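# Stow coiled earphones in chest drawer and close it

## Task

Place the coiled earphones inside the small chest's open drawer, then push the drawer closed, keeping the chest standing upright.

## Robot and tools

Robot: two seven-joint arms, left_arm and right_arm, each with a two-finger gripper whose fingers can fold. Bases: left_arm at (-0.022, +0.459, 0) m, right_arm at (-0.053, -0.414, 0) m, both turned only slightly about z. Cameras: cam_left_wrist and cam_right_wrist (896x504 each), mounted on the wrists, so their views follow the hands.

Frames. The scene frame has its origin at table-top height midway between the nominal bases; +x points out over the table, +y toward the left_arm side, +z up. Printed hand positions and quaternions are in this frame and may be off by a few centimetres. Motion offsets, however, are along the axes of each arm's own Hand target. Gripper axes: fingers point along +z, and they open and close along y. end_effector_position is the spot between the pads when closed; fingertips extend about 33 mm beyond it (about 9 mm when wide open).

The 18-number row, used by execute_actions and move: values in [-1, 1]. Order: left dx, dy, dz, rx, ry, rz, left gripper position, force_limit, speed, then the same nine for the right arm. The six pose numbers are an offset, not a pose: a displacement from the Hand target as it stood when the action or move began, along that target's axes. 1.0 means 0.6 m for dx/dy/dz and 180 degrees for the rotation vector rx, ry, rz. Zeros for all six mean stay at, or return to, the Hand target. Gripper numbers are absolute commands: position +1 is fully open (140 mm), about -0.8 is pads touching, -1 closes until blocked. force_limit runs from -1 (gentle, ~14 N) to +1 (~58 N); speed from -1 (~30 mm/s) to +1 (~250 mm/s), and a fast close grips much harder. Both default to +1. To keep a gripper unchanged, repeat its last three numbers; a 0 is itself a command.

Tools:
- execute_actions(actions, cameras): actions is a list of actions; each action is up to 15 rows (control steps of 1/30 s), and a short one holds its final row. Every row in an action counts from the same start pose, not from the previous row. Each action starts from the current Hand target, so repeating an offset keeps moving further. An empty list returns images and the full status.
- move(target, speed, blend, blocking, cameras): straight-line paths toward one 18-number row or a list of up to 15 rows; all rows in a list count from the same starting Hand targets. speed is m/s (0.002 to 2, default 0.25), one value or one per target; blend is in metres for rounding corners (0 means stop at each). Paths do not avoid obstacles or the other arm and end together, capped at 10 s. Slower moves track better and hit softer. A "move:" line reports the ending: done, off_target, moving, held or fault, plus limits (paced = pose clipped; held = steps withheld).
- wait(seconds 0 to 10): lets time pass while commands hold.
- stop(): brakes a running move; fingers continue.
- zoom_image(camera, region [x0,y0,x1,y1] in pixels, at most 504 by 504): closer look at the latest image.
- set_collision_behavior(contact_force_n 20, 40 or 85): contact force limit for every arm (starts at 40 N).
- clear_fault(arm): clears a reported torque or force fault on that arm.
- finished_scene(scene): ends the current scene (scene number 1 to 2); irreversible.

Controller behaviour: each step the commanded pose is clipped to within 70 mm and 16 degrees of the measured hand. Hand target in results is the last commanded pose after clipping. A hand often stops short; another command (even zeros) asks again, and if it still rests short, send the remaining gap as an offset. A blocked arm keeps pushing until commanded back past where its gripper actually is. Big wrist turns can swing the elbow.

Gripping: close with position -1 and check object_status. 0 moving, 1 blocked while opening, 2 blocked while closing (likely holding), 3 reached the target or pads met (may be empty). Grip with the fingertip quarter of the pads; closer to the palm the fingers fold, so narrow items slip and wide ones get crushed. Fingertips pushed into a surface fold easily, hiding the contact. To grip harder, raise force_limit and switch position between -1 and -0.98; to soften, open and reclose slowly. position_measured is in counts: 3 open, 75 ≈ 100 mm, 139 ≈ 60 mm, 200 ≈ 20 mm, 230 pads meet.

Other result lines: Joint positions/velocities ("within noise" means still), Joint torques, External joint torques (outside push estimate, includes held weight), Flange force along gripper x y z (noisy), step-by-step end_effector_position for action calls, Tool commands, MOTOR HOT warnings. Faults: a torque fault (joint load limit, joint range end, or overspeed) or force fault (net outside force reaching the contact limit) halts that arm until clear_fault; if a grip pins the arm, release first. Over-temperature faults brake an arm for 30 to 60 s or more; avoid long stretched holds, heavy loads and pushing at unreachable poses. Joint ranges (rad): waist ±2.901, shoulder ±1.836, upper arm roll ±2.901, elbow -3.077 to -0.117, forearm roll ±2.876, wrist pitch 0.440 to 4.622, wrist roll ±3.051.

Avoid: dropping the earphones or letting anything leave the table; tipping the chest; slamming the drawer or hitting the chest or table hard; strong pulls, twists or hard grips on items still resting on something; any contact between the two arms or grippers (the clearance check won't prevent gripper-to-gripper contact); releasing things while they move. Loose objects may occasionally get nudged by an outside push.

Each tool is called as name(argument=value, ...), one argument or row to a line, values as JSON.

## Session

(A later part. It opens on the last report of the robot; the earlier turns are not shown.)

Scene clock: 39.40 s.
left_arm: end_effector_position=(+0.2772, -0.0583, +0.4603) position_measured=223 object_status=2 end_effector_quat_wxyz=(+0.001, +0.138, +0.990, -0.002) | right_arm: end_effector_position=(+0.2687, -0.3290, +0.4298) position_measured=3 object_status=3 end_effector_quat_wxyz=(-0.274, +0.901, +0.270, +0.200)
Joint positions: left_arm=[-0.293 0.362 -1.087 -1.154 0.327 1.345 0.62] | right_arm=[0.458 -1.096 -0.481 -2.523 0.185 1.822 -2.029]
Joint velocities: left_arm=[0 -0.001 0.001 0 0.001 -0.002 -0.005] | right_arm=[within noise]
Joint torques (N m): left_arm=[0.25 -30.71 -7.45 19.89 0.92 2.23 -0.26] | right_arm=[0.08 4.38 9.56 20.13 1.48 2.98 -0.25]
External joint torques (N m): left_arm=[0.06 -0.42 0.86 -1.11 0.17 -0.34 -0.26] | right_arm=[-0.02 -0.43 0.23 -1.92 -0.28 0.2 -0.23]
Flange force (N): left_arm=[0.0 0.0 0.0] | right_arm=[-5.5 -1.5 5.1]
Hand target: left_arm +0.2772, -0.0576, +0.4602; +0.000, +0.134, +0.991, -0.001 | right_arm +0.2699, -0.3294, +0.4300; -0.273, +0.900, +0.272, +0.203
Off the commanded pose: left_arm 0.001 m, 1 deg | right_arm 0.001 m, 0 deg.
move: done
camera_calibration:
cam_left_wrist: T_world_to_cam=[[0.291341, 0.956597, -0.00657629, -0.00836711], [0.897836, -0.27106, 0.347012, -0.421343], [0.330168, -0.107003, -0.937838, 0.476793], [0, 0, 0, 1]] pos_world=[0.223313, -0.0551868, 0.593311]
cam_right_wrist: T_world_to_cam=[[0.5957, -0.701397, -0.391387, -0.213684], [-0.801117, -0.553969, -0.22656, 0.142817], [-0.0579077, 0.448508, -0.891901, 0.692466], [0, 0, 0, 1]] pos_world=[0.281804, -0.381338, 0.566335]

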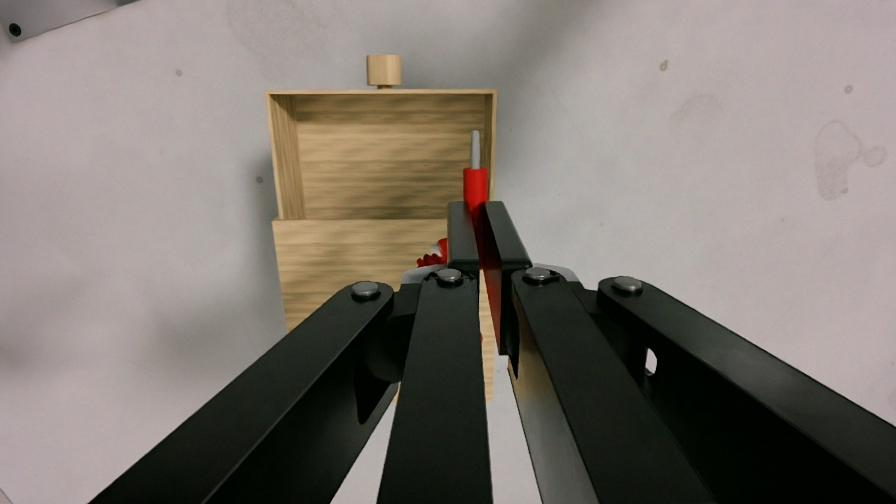

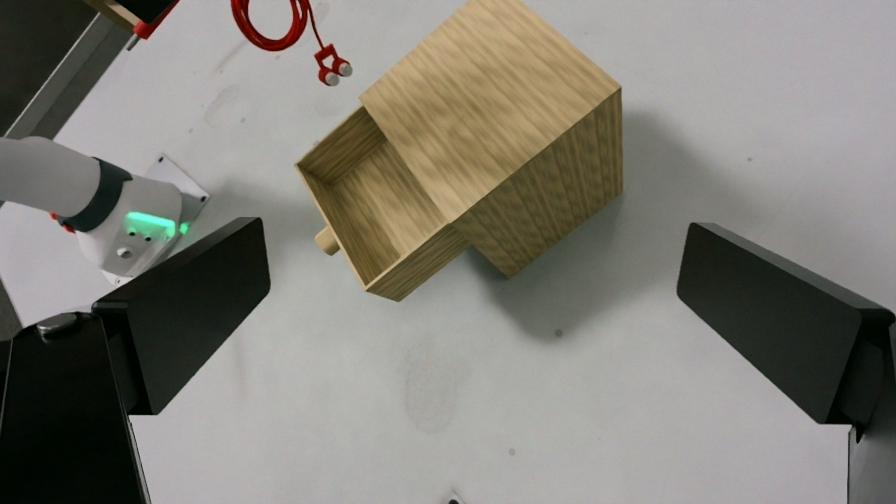

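zoom_image(
  camera="cam_left_wrist",
  region=[240, 40, 520, 260],
)

zoom_image(
  camera="cam_left_wrist",
  region=[240, 200, 560, 504],
)

Scaled by 1.800 from the camera's 896x504 image, which has a finer 1280x720 frame.

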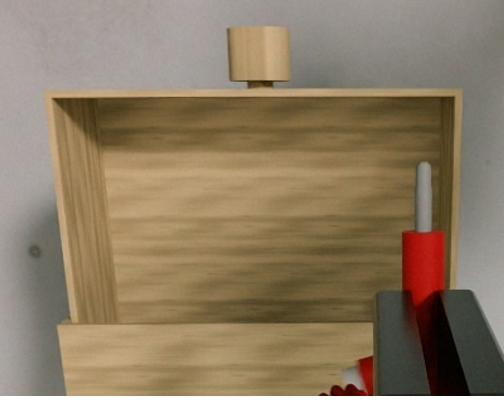

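Scaled by 1.575 from the camera's 896x504 image, which has a finer 1280x720 frame.

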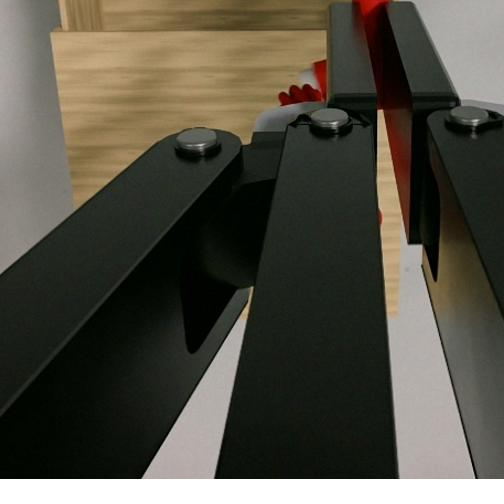

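move(
  target=[-0.0125, -0.0433, 0, 0, 0, 0.5085, -1, -0.6, -1, 0, 0, 0, 0, 0, 0, 1, 1, 1],
  speed=0.25,
  cameras=["all"],
)

zoom_image(
  camera="cam_right_wrist",
  region=[180, 0, 520, 320],
)

Scene clock: 47.90 s.
left_arm: end_effector_position=(+0.2767, -0.0854, +0.4610) position_measured=223 object_status=2 end_effector_quat_wxyz=(+0.002, +0.801, +0.599, -0.001) | right_arm: end_effector_position=(+0.2687, -0.3290, +0.4298) position_measured=3 object_status=3 end_effector_quat_wxyz=(-0.274, +0.901, +0.270, +0.200)
Joint positions: left_arm=[-0.362 0.719 -1.523 -0.946 0.808 1.148 2.015] | right_arm=[0.458 -1.096 -0.481 -2.523 0.185 1.822 -2.029]
Joint velocities: left_arm=[-0.001 0 0 0 0.002 0 0.005] | right_arm=[within noise]
Joint torques (N m): left_arm=[0.33 -37.02 -14.49 12.02 1.37 2.17 0.32] | right_arm=[0.08 4.4 9.57 20.14 1.48 2.97 -0.27]
External joint torques (N m): left_arm=[-0.16 -0.12 0.79 -0.76 0.52 -0.31 0.32] | right_arm=[-0.04 -0.4 0.23 -1.9 -0.28 0.2 -0.24]
Flange force (N): left_arm=[0.0 0.0 0.0] | right_arm=[-5.4 -1.4 5.1]
Hand target: left_arm +0.2776, -0.0846, +0.4602; +0.000, +0.803, +0.596, +0.000 | right_arm +0.2699, -0.3294, +0.4300; -0.273, +0.900, +0.272, +0.203
Off the commanded pose: left_arm 0.001 m, 1 deg | right_arm 0.001 m, 0 deg.
move: done
camera_calibration:
cam_left_wrist: T_world_to_cam=[[0.953902, -0.300112, -0.00183995, -0.275038], [-0.280555, -0.893884, 0.349656, -0.156851], [-0.106581, -0.333022, -0.936876, 0.575807], [0, 0, 0, 1]] pos_world=[0.279723, -0.030993, 0.593798]
cam_right_wrist: T_world_to_cam=[[0.5957, -0.701397, -0.391387, -0.213684], [-0.801117, -0.553969, -0.22656, 0.142817], [-0.0579077, 0.448508, -0.891901, 0.692466], [0, 0, 0, 1]] pos_world=[0.281804, -0.381338, 0.566335]

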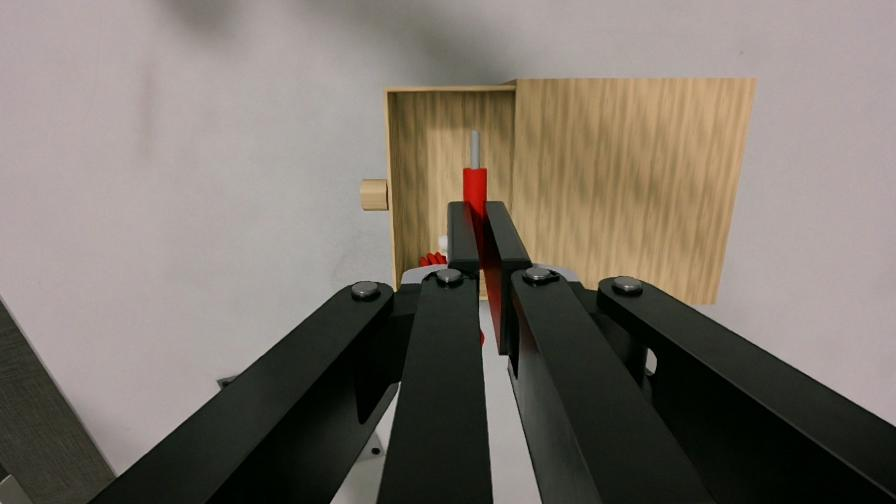

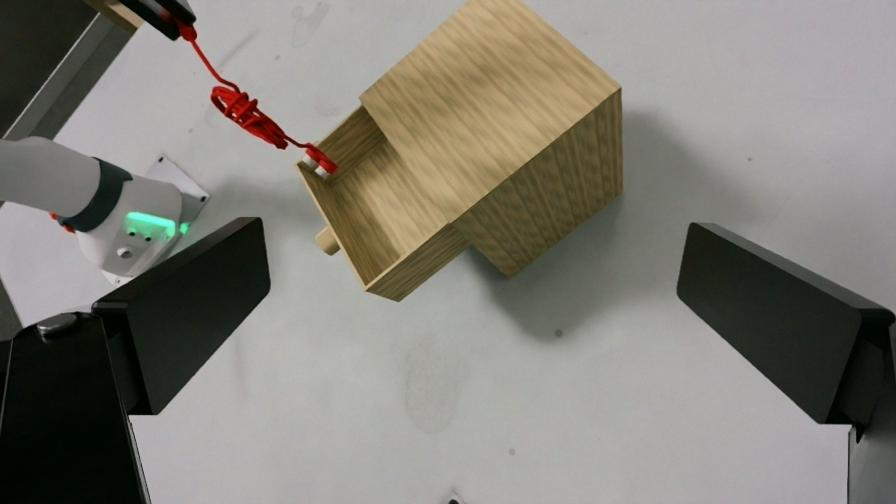

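Scaled by 1.482 from the camera's 896x504 image, which has a finer 1280x720 frame.

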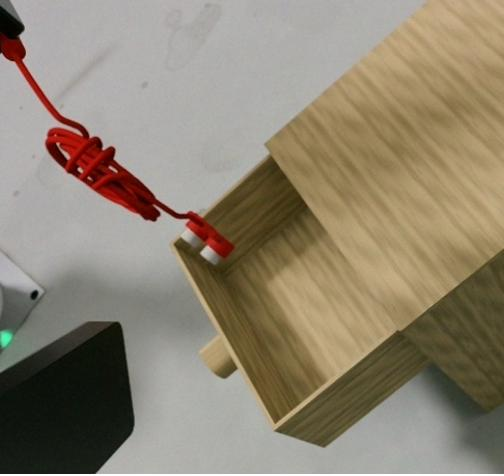

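move(
  target=[0, -0.0033, 0.2333, 0, 0, 0, -1, -0.6, -1, 0, 0, 0, 0, 0, 0, 1, 1, 1],
  speed=0.12,
  cameras=["all"],
)

zoom_image(
  camera="cam_right_wrist",
  region=[180, 0, 520, 320],
)

Scene clock: 50.93 s.
left_arm: end_effector_position=(+0.2747, -0.0839, +0.3205) position_measured=223 object_status=2 end_effector_quat_wxyz=(-0.001, +0.806, +0.592, -0.001) | right_arm: end_effector_position=(+0.2687, -0.3290, +0.4298) position_measured=3 object_status=3 end_effector_quat_wxyz=(-0.274, +0.901, +0.270, +0.200)
Joint positions: left_arm=[-0.029 0.82 -1.63 -1.515 0.819 1.489 1.894] | right_arm=[0.458 -1.096 -0.481 -2.523 0.185 1.822 -2.029]
Joint velocities: left_arm=[0 0.001 0 0.001 -0.001 0.004 -0.006] | right_arm=[within noise]
Joint torques (N m): left_arm=[1.17 -31.75 -21.8 14.26 1.04 2.6 -0.19] | right_arm=[0.09 4.4 9.56 20.1 1.47 2.97 -0.23]
External joint torques (N m): left_arm=[0.92 -1.37 1.04 -1.75 0.17 0.13 -0.19] | right_arm=[-0.07 -0.53 0.15 -1.92 -0.29 0.19 -0.21]
Flange force (N): left_arm=[7.2 -6.8 5.1] | right_arm=[-5.9 -1.5 5.0]
Hand target: left_arm +0.2757, -0.0842, +0.3202; +0.000, +0.803, +0.596, +0.000 | right_arm +0.2699, -0.3294, +0.4300; -0.273, +0.900, +0.272, +0.203
Off the commanded pose: left_arm 0.001 m, 1 deg | right_arm 0.001 m, 0 deg.
move: done
camera_calibration:
cam_left_wrist: T_world_to_cam=[[0.948251, -0.317467, -0.00583597, -0.271677], [-0.295966, -0.890388, 0.345851, -0.101282], [-0.114993, -0.326227, -0.938271, 0.447808], [0, 0, 0, 1]] pos_world=[0.279137, -0.030342, 0.453609]
cam_right_wrist: T_world_to_cam=[[0.5957, -0.701397, -0.391387, -0.213684], [-0.801117, -0.553969, -0.22656, 0.142817], [-0.0579077, 0.448508, -0.891901, 0.692466], [0, 0, 0, 1]] pos_world=[0.281804, -0.381338, 0.566335]

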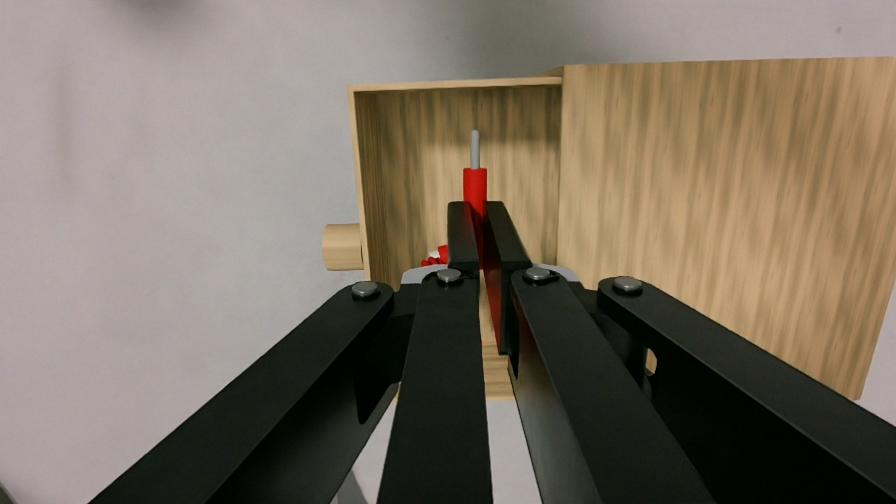

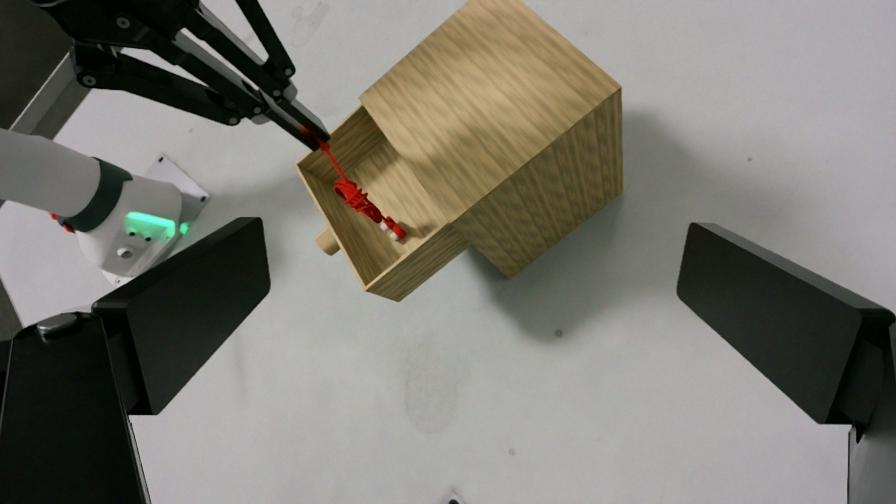

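Scaled by 1.482 from the camera's 896x504 image, which has a finer 1280x720 frame.

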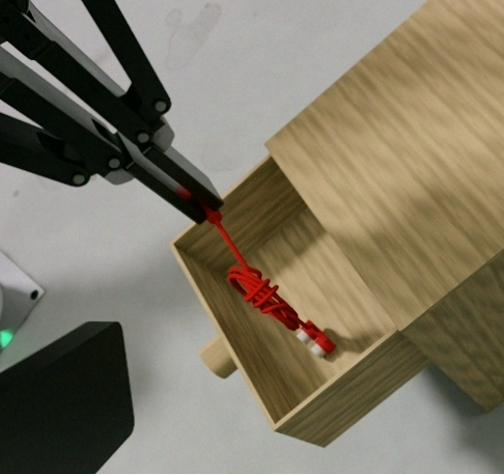

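move(
  target=[0, -0.005, 0.1, 0, 0, 0, -1, -0.6, -1, 0, 0, 0, 0, 0, 0, 1, 1, 1],
  speed=0.08,
  cameras=["all"],
)

zoom_image(
  camera="cam_right_wrist",
  region=[180, 0, 520, 320],
)

Scene clock: 52.63 s.
left_arm: end_effector_position=(+0.2717, -0.0832, +0.2607) position_measured=223 object_status=2 end_effector_quat_wxyz=(-0.001, +0.806, +0.592, -0.001) | right_arm: end_effector_position=(+0.2687, -0.3290, +0.4298) position_measured=3 object_status=3 end_effector_quat_wxyz=(-0.274, +0.901, +0.270, +0.200)
Joint positions: left_arm=[0.016 0.859 -1.594 -1.66 0.856 1.611 1.854] | right_arm=[0.458 -1.096 -0.481 -2.523 0.185 1.822 -2.029]
Joint velocities: left_arm=[-0.001 0.001 0.001 -0.001 0 0.003 -0.005] | right_arm=[within noise]
Joint torques (N m): left_arm=[1.13 -30.88 -23.19 14.34 1.22 2.69 -0.27] | right_arm=[0.08 4.43 9.55 20.13 1.47 2.96 -0.25]
External joint torques (N m): left_arm=[0.84 -1.24 1.2 -1.91 0.34 0.21 -0.27] | right_arm=[-0.04 -0.4 0.15 -1.88 -0.29 0.19 -0.22]
Flange force (N): left_arm=[6.7 -6.4 4.9] | right_arm=[-5.4 -1.3 5.0]
Hand target: left_arm +0.2728, -0.0834, +0.2602; +0.000, +0.803, +0.596, +0.000 | right_arm +0.2699, -0.3294, +0.4300; -0.273, +0.900, +0.272, +0.203
Off the commanded pose: left_arm 0.001 m, 1 deg | right_arm 0.001 m, 0 deg.
move: done
camera_calibration:
cam_left_wrist: T_world_to_cam=[[0.94846, -0.316838, -0.00614086, -0.268878], [-0.295263, -0.890579, 0.345961, -0.0810754], [-0.115082, -0.326317, -0.938229, 0.391495], [0, 0, 0, 1]] pos_world=[0.276136, -0.0296437, 0.393709]
cam_right_wrist: T_world_to_cam=[[0.5957, -0.701397, -0.391387, -0.213684], [-0.801117, -0.553969, -0.22656, 0.142817], [-0.0579077, 0.448508, -0.891901, 0.692466], [0, 0, 0, 1]] pos_world=[0.281804, -0.381338, 0.566335]

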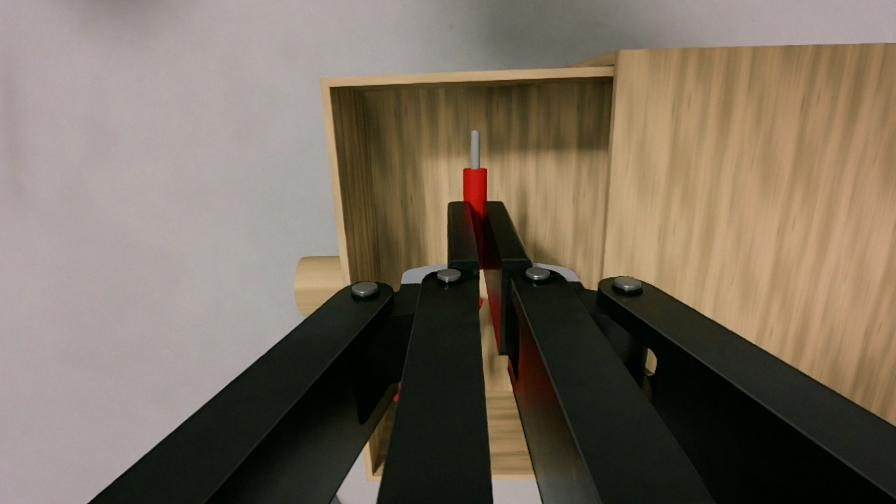

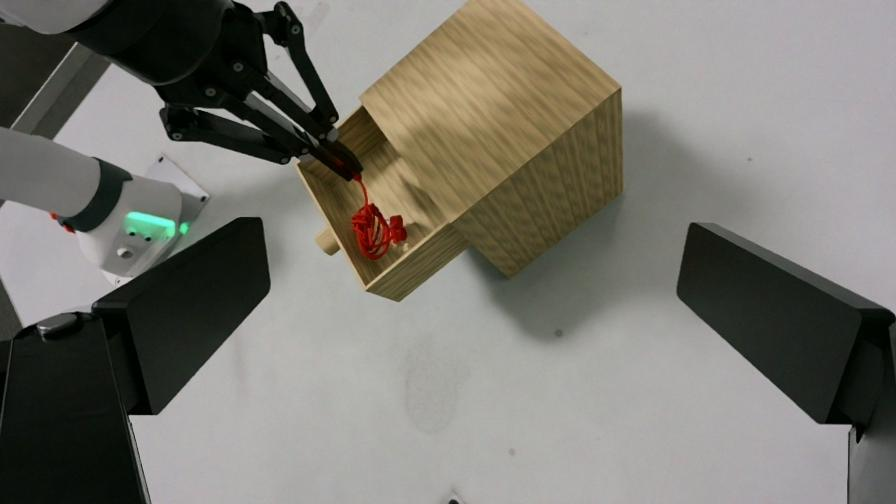

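Scaled by 1.482 from the camera's 896x504 image, which has a finer 1280x720 frame.

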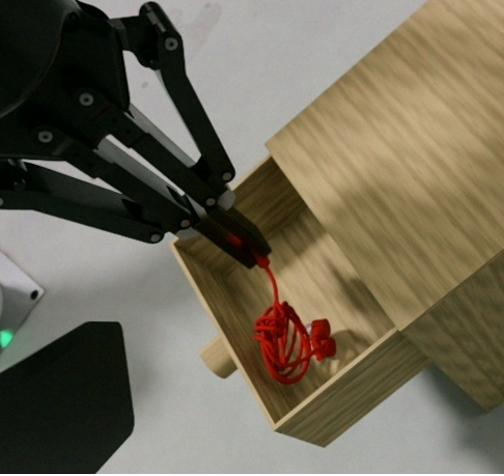

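move(
  target=[0, 0, 0.0717, 0, 0, 0, -1, -0.6, -1, 0, 0, 0, 0, 0, 0, 1, 1, 1],
  speed=0.08,
  cameras=["all"],
)

zoom_image(
  camera="cam_right_wrist",
  region=[200, 60, 480, 320],
)

zoom_image(
  camera="cam_left_wrist",
  region=[280, 20, 680, 420],
)

Scene clock: 54.13 s.
left_arm: end_effector_position=(+0.2719, -0.0832, +0.2176) position_measured=223 object_status=2 end_effector_quat_wxyz=(-0.001, +0.806, +0.592, -0.001) | right_arm: end_effector_position=(+0.2687, -0.3290, +0.4298) position_measured=3 object_status=3 end_effector_quat_wxyz=(-0.274, +0.901, +0.270, +0.200)
Joint positions: left_arm=[0.024 0.886 -1.548 -1.735 0.892 1.692 1.832] | right_arm=[0.458 -1.096 -0.481 -2.523 0.185 1.822 -2.029]
Joint velocities: left_arm=[0.001 -0.001 0 0.001 0 0.005 -0.004] | right_arm=[within noise]
Joint torques (N m): left_arm=[0.93 -31.16 -23.88 14.22 1.23 2.53 -0.23] | right_arm=[0.09 4.37 9.57 20.13 1.48 2.97 -0.27]
External joint torques (N m): left_arm=[0.76 -1.23 1.32 -1.77 0.37 0.05 -0.23] | right_arm=[0 -0.41 0.2 -1.94 -0.28 0.19 -0.24]
Flange force (N): left_arm=[5.8 -5.4 3.8] | right_arm=[-5.4 -1.4 5.1]
Hand target: left_arm +0.2728, -0.0835, +0.2172; +0.000, +0.803, +0.596, +0.000 | right_arm +0.2699, -0.3294, +0.4300; -0.273, +0.900, +0.272, +0.203
Off the commanded pose: left_arm 0.001 m, 1 deg | right_arm 0.001 m, 0 deg.
move: done
camera_calibration:
cam_left_wrist: T_world_to_cam=[[0.948744, -0.315984, -0.00616158, -0.269283], [-0.294465, -0.890877, 0.345875, -0.066371], [-0.11478, -0.326332, -0.93826, 0.351089], [0, 0, 0, 1]] pos_world=[0.276235, -0.029646, 0.350709]
cam_right_wrist: T_world_to_cam=[[0.5957, -0.701397, -0.391387, -0.213684], [-0.801117, -0.553969, -0.22656, 0.142817], [-0.0579077, 0.448508, -0.891901, 0.692466], [0, 0, 0, 1]] pos_world=[0.281804, -0.381338, 0.566335]

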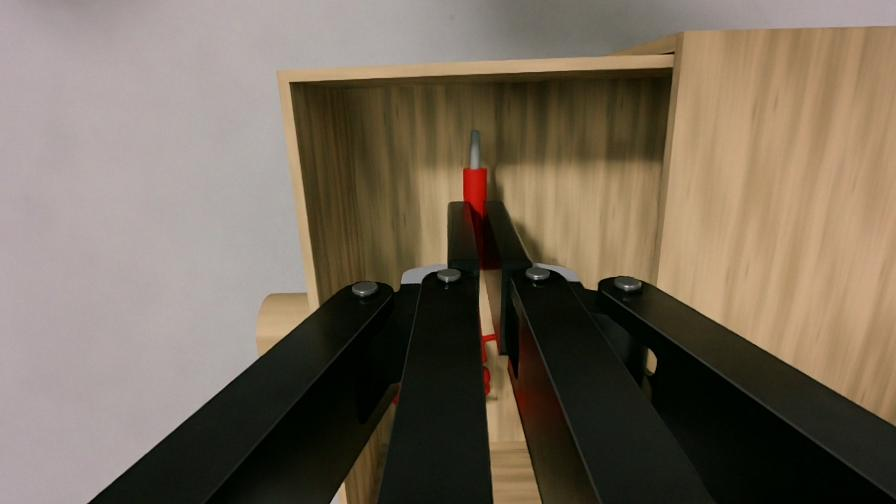

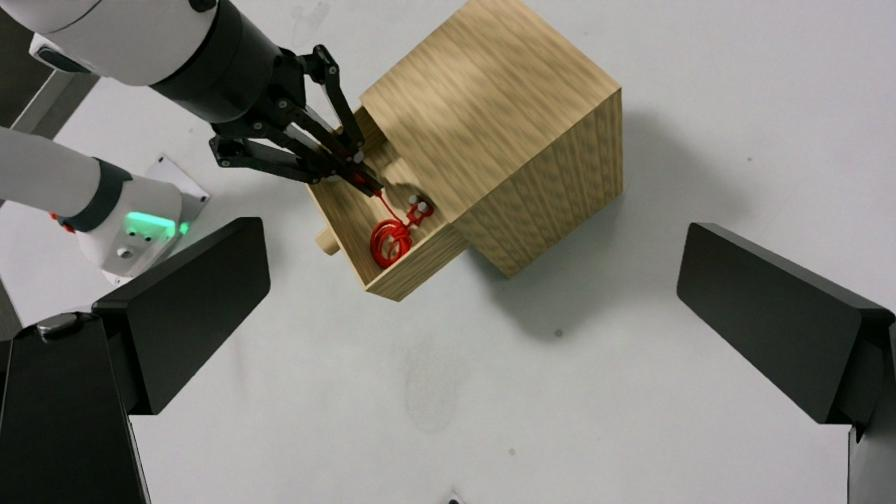

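Scaled by 1.800 from the camera's 896x504 image, which has a finer 1280x720 frame.

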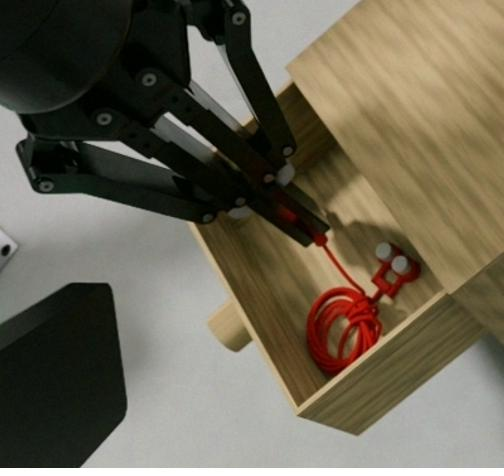

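Scaled by 1.260 from the camera's 896x504 image, which has a finer 1280x720 frame.

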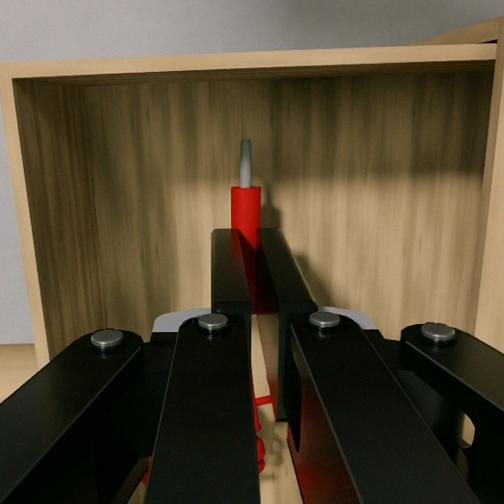

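zoom_image(
  camera="cam_left_wrist",
  region=[260, 40, 480, 300],
)

zoom_image(
  camera="cam_right_wrist",
  region=[300, 120, 480, 310],
)

Scaled by 1.938 from the camera's 896x504 image, which has a finer 1280x720 frame.

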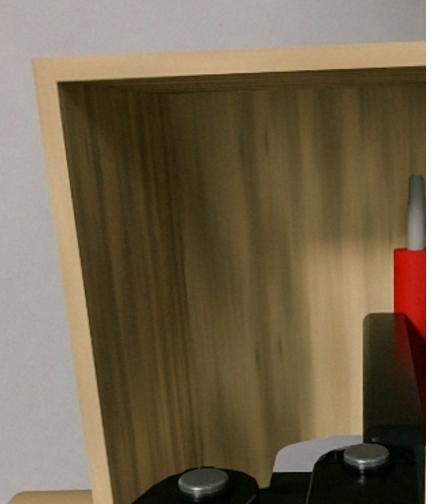

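Scaled by 2.653 from the camera's 896x504 image, which has a finer 1280x720 frame.

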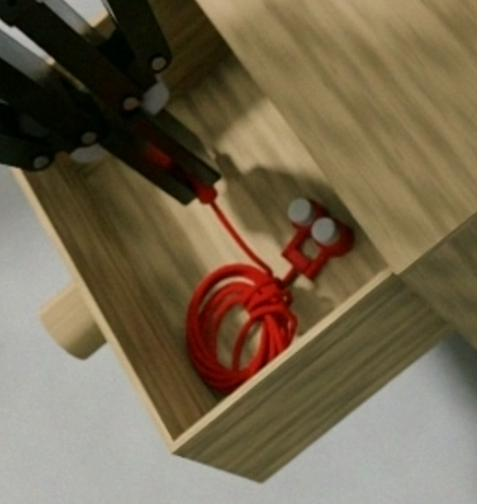

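move(
  target=[0, 0, 0.0133, 0, 0, 0, -1, -0.6, -1, 0, 0, 0, 0, 0, 0, 1, 1, 1],
  speed=0.03,
  cameras=["all"],
)

zoom_image(
  camera="cam_left_wrist",
  region=[280, 20, 680, 420],
)

zoom_image(
  camera="cam_right_wrist",
  region=[300, 120, 480, 310],
)

Scene clock: 57.63 s.
left_arm: end_effector_position=(+0.2721, -0.0832, +0.2099) position_measured=223 object_status=2 end_effector_quat_wxyz=(-0.001, +0.806, +0.593, +0.000) | right_arm: end_effector_position=(+0.2687, -0.3290, +0.4298) position_measured=3 object_status=3 end_effector_quat_wxyz=(-0.274, +0.901, +0.270, +0.200)
Joint positions: left_arm=[0.024 0.886 -1.535 -1.747 0.895 1.709 1.829] | right_arm=[0.458 -1.096 -0.481 -2.523 0.185 1.822 -2.029]
Joint velocities: left_arm=[0 0.001 -0.001 0.001 0.001 0.004 0.001] | right_arm=[within noise]
Joint torques (N m): left_arm=[0.91 -30.52 -23.91 14.22 1.18 2.61 -0.26] | right_arm=[0.11 4.38 9.58 20.09 1.47 2.97 -0.28]
External joint torques (N m): left_arm=[0.63 -0.71 1.17 -1.81 0.32 0.14 -0.26] | right_arm=[-0.04 -0.45 0.24 -1.92 -0.29 0.2 -0.26]
Flange force (N): left_arm=[5.7 -5.4 4.1] | right_arm=[-5.6 -1.5 5.1]
Hand target: left_arm +0.2728, -0.0835, +0.2092; +0.000, +0.803, +0.596, +0.000 | right_arm +0.2699, -0.3294, +0.4300; -0.273, +0.900, +0.272, +0.203
Off the commanded pose: left_arm 0.001 m, 0 deg | right_arm 0.001 m, 0 deg.
move: done
camera_calibration:
cam_left_wrist: T_world_to_cam=[[0.949037, -0.315128, -0.00477114, -0.269864], [-0.29418, -0.891178, 0.34534, -0.0636123], [-0.113078, -0.326336, -0.938466, 0.34346], [0, 0, 0, 1]] pos_world=[0.276235, -0.0296482, 0.343006]
cam_right_wrist: T_world_to_cam=[[0.5957, -0.701397, -0.391387, -0.213684], [-0.801117, -0.553969, -0.22656, 0.142817], [-0.0579077, 0.448508, -0.891901, 0.692466], [0, 0, 0, 1]] pos_world=[0.281804, -0.381338, 0.566335]

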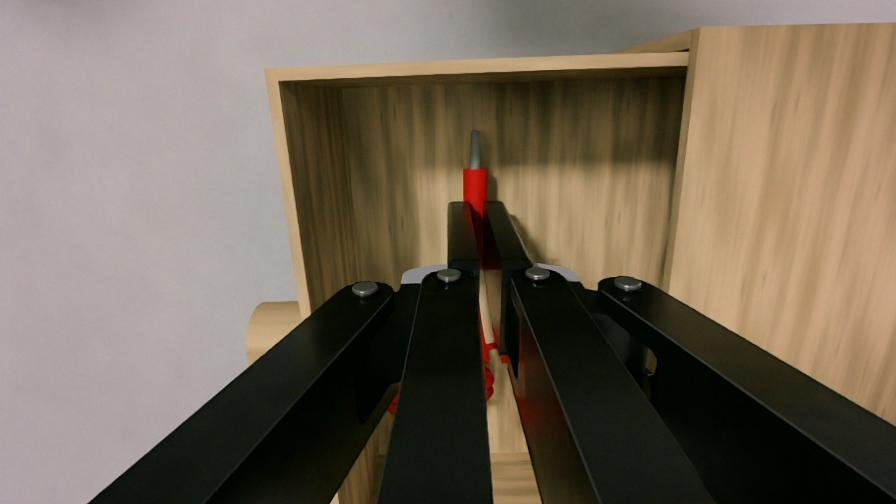

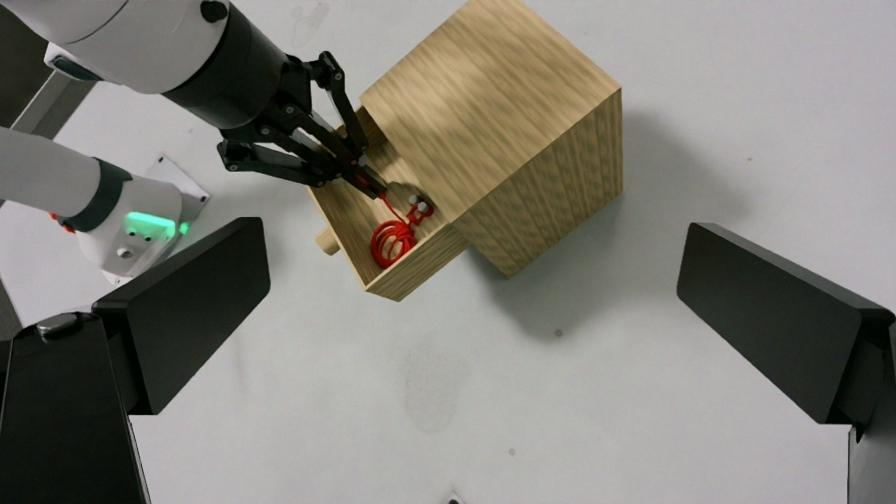

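Scaled by 1.260 from the camera's 896x504 image, which has a finer 1280x720 frame.

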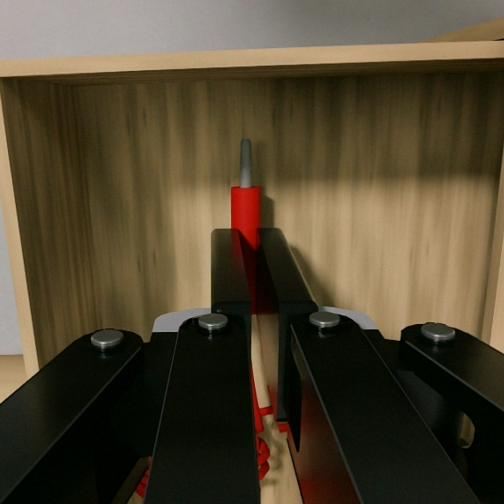

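Scaled by 2.653 from the camera's 896x504 image, which has a finer 1280x720 frame.

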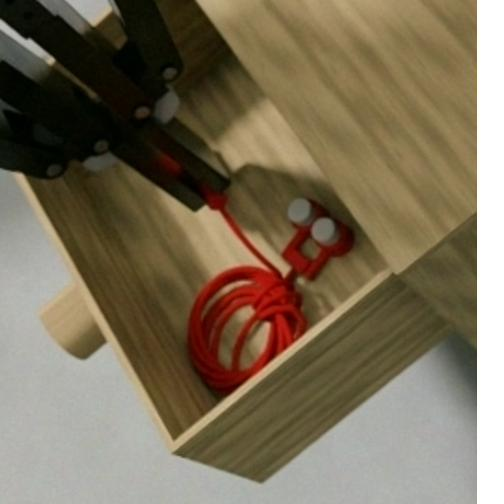

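move(
  target=[
    [0, -0.0042, 0, 0, 0, 0, -1, -0.6, -1, 0, 0, 0, 0, 0, 0, 1, 1, 1],
    [0, -0.0042, 0, 0, 0, 0, -0.58, -0.6, -1, 0, 0, 0, 0, 0, 0, 1, 1, 1],
  ],
  speed=0.03,
  cameras=["all"],
)

zoom_image(
  camera="cam_left_wrist",
  region=[280, 20, 680, 420],
)

zoom_image(
  camera="cam_right_wrist",
  region=[300, 120, 480, 310],
)

Scene clock: 60.23 s.
left_arm: end_effector_position=(+0.2707, -0.0824, +0.2091) position_measured=202 object_status=0 end_effector_quat_wxyz=(+0.000, +0.805, +0.593, +0.000) | right_arm: end_effector_position=(+0.2687, -0.3290, +0.4298) position_measured=3 object_status=3 end_effector_quat_wxyz=(-0.274, +0.901, +0.270, +0.200)
Joint positions: left_arm=[0.028 0.884 -1.536 -1.755 0.895 1.713 1.825] | right_arm=[0.458 -1.096 -0.481 -2.523 0.185 1.822 -2.029]
Joint torques (N m): left_arm=[1.15 -30.91 -24.78 14.3 0.94 2.62 -0.22] | right_arm=[0.07 4.41 9.57 20.12 1.48 2.97 -0.29]
External joint torques (N m): left_arm=[0.91 -1.27 0.32 -1.76 0.08 0.16 -0.22] | right_arm=[0 -0.32 0.18 -1.99 -0.28 0.19 -0.27]
Flange force (N): left_arm=[8.3 -7.4 2.4] | right_arm=[-5.3 -1.2 5.3]
Hand target: left_arm +0.2704, -0.0828, +0.2092; +0.000, +0.803, +0.596, +0.000 | right_arm +0.2699, -0.3294, +0.4300; -0.273, +0.900, +0.272, +0.203
Off the commanded pose: left_arm 0.000 m, 0 deg | right_arm 0.001 m, 0 deg.
move: done
camera_calibration:
cam_left_wrist: T_world_to_cam=[[0.949157, -0.314781, -0.00365803, -0.268408], [-0.294288, -0.891371, 0.344748, -0.0628617], [-0.111781, -0.326144, -0.938688, 0.342407], [0, 0, 0, 1]] pos_world=[0.274536, -0.0288489, 0.342103]
cam_right_wrist: T_world_to_cam=[[0.5957, -0.701397, -0.391387, -0.213684], [-0.801117, -0.553969, -0.22656, 0.142817], [-0.0579077, 0.448508, -0.891901, 0.692466], [0, 0, 0, 1]] pos_world=[0.281804, -0.381338, 0.566335]

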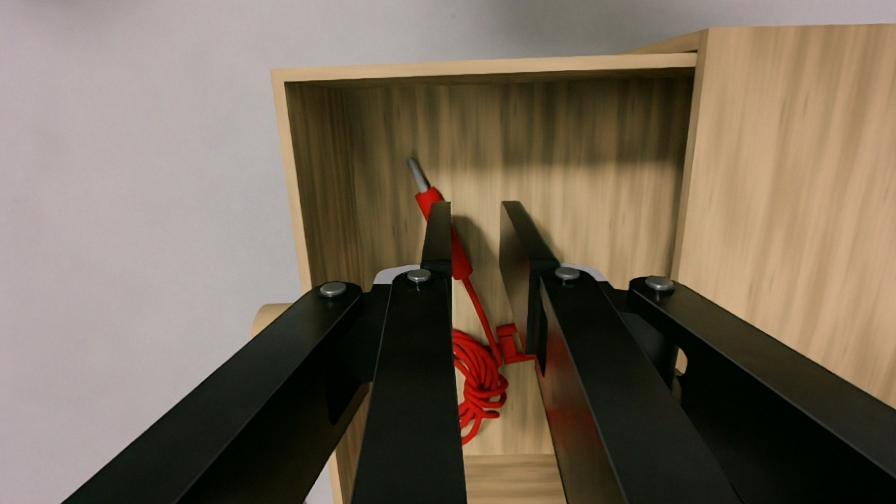

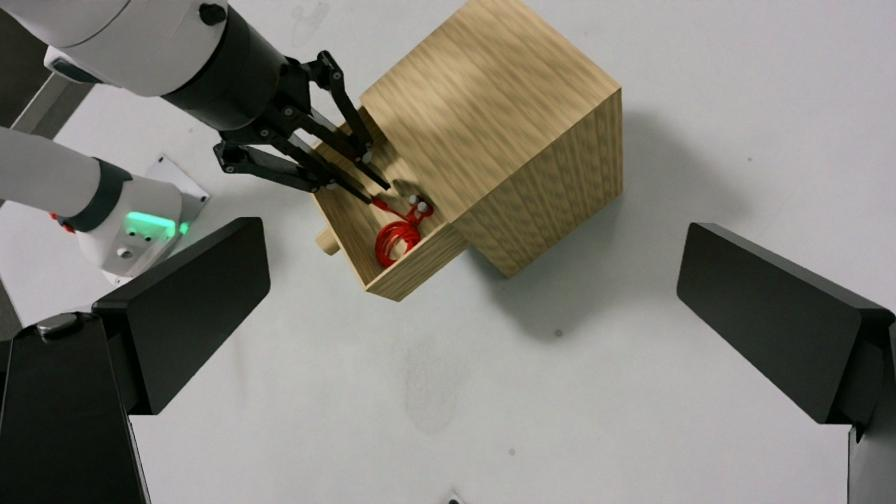

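Scaled by 1.260 from the camera's 896x504 image, which has a finer 1280x720 frame.

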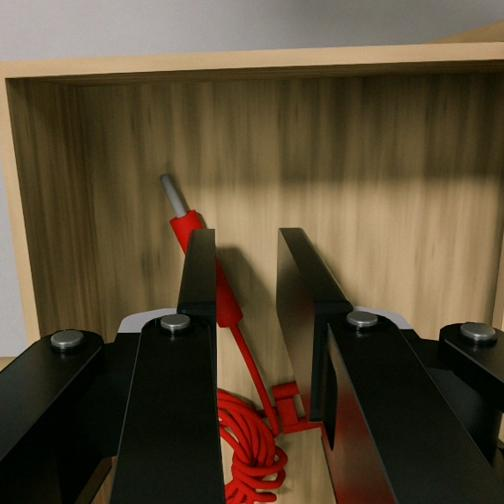

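Scaled by 2.653 from the camera's 896x504 image, which has a finer 1280x720 frame.

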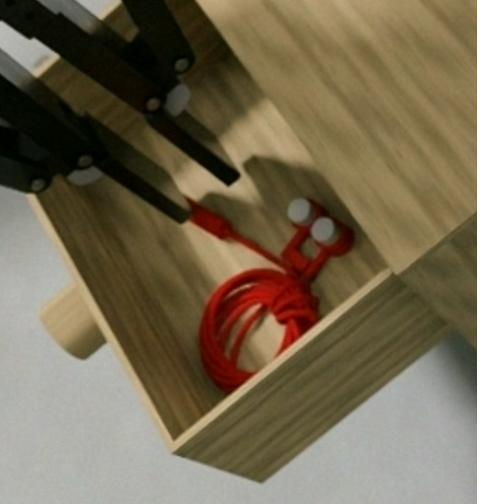

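move(
  target=[
    [0, 0, -0.1517, 0, 0, 0, -0.58, -0.6, -1, 0, 0, 0, 0, 0, 0, 1, 1, 1],
    [-0.0585, -0.1918, -0.1513, 0, 0, -0.4994, -1, -0.6, -0.5, 0, 0, 0, 0, 0, 0, 1, 1, 1],
  ],
  speed=[0.12, 0.25],
  cameras=["all"],
)

zoom_image(
  camera="cam_right_wrist",
  region=[180, 60, 500, 320],
)

Scene clock: 67.40 s.
left_arm: end_effector_position=(+0.1497, -0.0830, +0.2997) position_measured=232 object_status=3 end_effector_quat_wxyz=(+0.000, +0.151, +0.989, -0.001) | right_arm: end_effector_position=(+0.2687, -0.3290, +0.4298) position_measured=3 object_status=3 end_effector_quat_wxyz=(-0.274, +0.901, +0.270, +0.200)
Joint positions: left_arm=[0.011 0.085 -1.359 -1.837 0.085 1.856 0.55] | right_arm=[0.458 -1.096 -0.481 -2.523 0.185 1.822 -2.029]
Joint velocities: left_arm=[-0.005 0 0.007 0.001 -0.001 0 0] | right_arm=[within noise]
Joint torques (N m): left_arm=[0.41 -11.14 -2.41 23.67 1.18 2.43 -0.27] | right_arm=[0.09 4.41 9.6 20.13 1.48 2.98 -0.22]
External joint torques (N m): left_arm=[0.22 -0.65 0.12 -1.27 0.45 -0.13 -0.27] | right_arm=[0 -0.47 0.26 -1.88 -0.27 0.21 -0.2]
Flange force (N): left_arm=[0.0 0.0 0.0] | right_arm=[-5.5 -1.6 5.1]
Hand target: left_arm +0.1501, -0.0828, +0.3000; +0.000, +0.148, +0.989, -0.001 | right_arm +0.2699, -0.3294, +0.4300; -0.273, +0.900, +0.272, +0.203
Off the commanded pose: left_arm 0.000 m, 0 deg | right_arm 0.001 m, 0 deg.
move: done
camera_calibration:
cam_left_wrist: T_world_to_cam=[[0.316096, 0.94871, -0.00574859, 0.0468215], [0.890984, -0.29477, 0.345338, -0.258346], [0.325931, -0.114282, -0.938461, 0.365835], [0, 0, 0, 1]] pos_world=[0.0961453, -0.0787644, 0.432808]
cam_right_wrist: T_world_to_cam=[[0.5957, -0.701397, -0.391387, -0.213684], [-0.801117, -0.553969, -0.22656, 0.142817], [-0.0579077, 0.448508, -0.891901, 0.692466], [0, 0, 0, 1]] pos_world=[0.281804, -0.381338, 0.566335]

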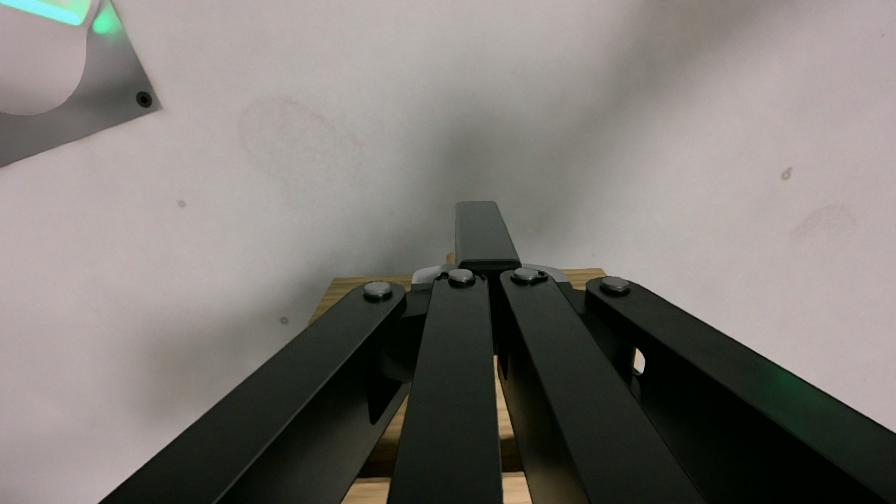

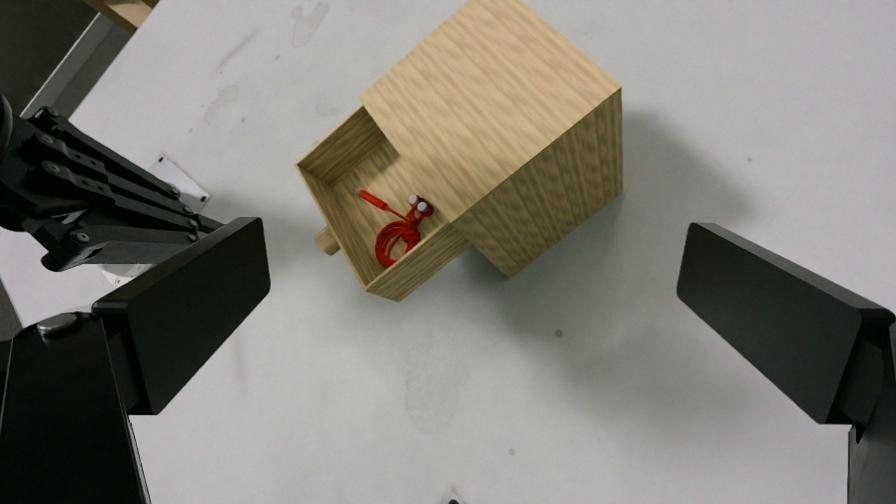

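Scaled by 1.575 from the camera's 896x504 image, which has a finer 1280x720 frame.

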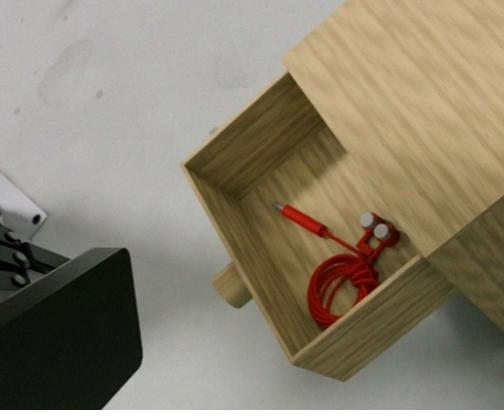

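move(
  target=[
    [0, 0.0067, 0.1783, 0, 0, 0, -1, -0.6, -0.5, 0, 0, 0, 0, 0, 0, 1, 1, 1],
    [-0.05, 0.0067, 0.1783, 0, 0, 0, -1, -0.6, -0.5, 0, 0, 0, 0, 0, 0, 1, 1, 1],
  ],
  speed=[0.12, 0.06],
  cameras=["all"],
)

zoom_image(
  camera="cam_right_wrist",
  region=[180, 60, 500, 320],
)

Scene clock: 70.73 s.
left_arm: end_effector_position=(+0.1791, -0.0886, +0.1931) position_measured=232 object_status=3 end_effector_quat_wxyz=(-0.001, +0.150, +0.989, -0.002) | right_arm: end_effector_position=(+0.2687, -0.3290, +0.4298) position_measured=3 object_status=3 end_effector_quat_wxyz=(-0.274, +0.901, +0.270, +0.200)
Joint positions: left_arm=[-0.191 0.29 -1.148 -1.968 0.299 2.074 0.449] | right_arm=[0.458 -1.096 -0.481 -2.523 0.185 1.822 -2.029]
Joint torques (N m): left_arm=[-0.08 -23.14 -7.5 22.47 1.25 2.21 -0.15] | right_arm=[0.12 4.41 9.61 20.09 1.47 2.98 -0.28]
External joint torques (N m): left_arm=[-0.19 -0.71 0.87 -1.2 0.58 -0.37 -0.15] | right_arm=[0.07 -0.35 0.29 -2.02 -0.29 0.19 -0.25]
Flange force (N): left_arm=[1.1 0.8 2.2] | right_arm=[-5.3 -1.5 5.4]
Hand target: left_arm +0.1799, -0.0878, +0.1931; +0.000, +0.148, +0.989, -0.001 | right_arm +0.2699, -0.3294, +0.4300; -0.273, +0.900, +0.272, +0.203
Off the commanded pose: left_arm 0.001 m, 0 deg | right_arm 0.001 m, 0 deg.
move: done
camera_calibration:
cam_left_wrist: T_world_to_cam=[[0.314632, 0.949182, -0.00774286, 0.0428828], [0.891754, -0.292781, 0.345043, -0.249248], [0.325242, -0.115466, -0.938555, 0.255585], [0, 0, 0, 1]] pos_world=[0.125649, -0.0841672, 0.326214]
cam_right_wrist: T_world_to_cam=[[0.5957, -0.701397, -0.391387, -0.213684], [-0.801117, -0.553969, -0.22656, 0.142817], [-0.0579077, 0.448508, -0.891901, 0.692466], [0, 0, 0, 1]] pos_world=[0.281804, -0.381338, 0.566335]

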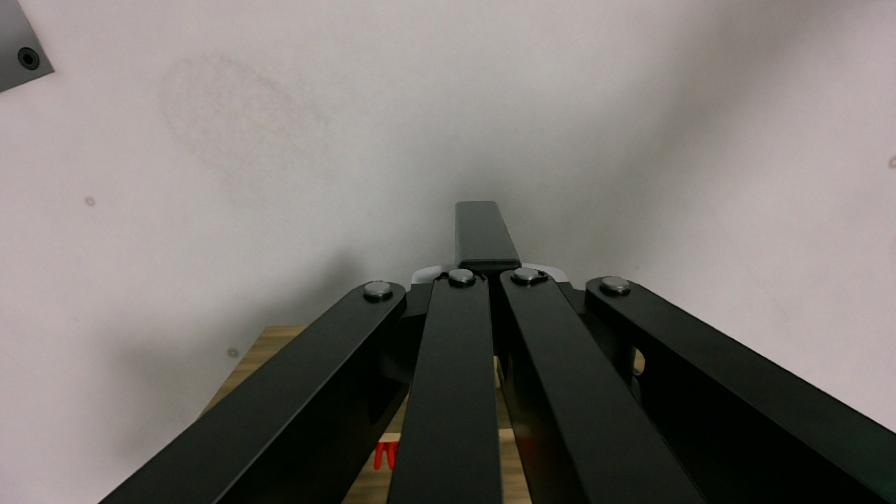

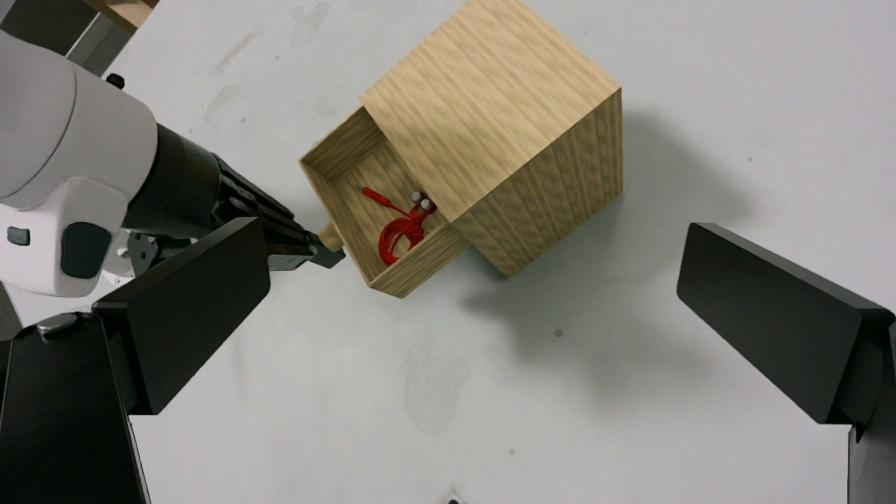

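Scaled by 1.575 from the camera's 896x504 image, which has a finer 1280x720 frame.

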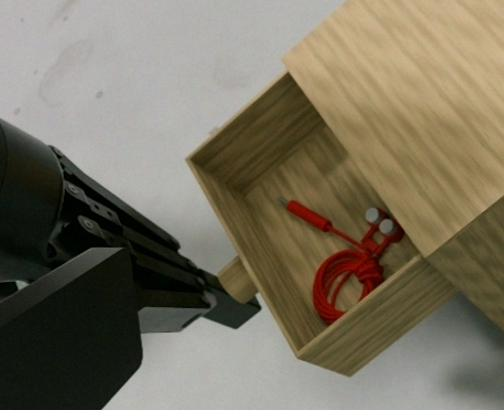

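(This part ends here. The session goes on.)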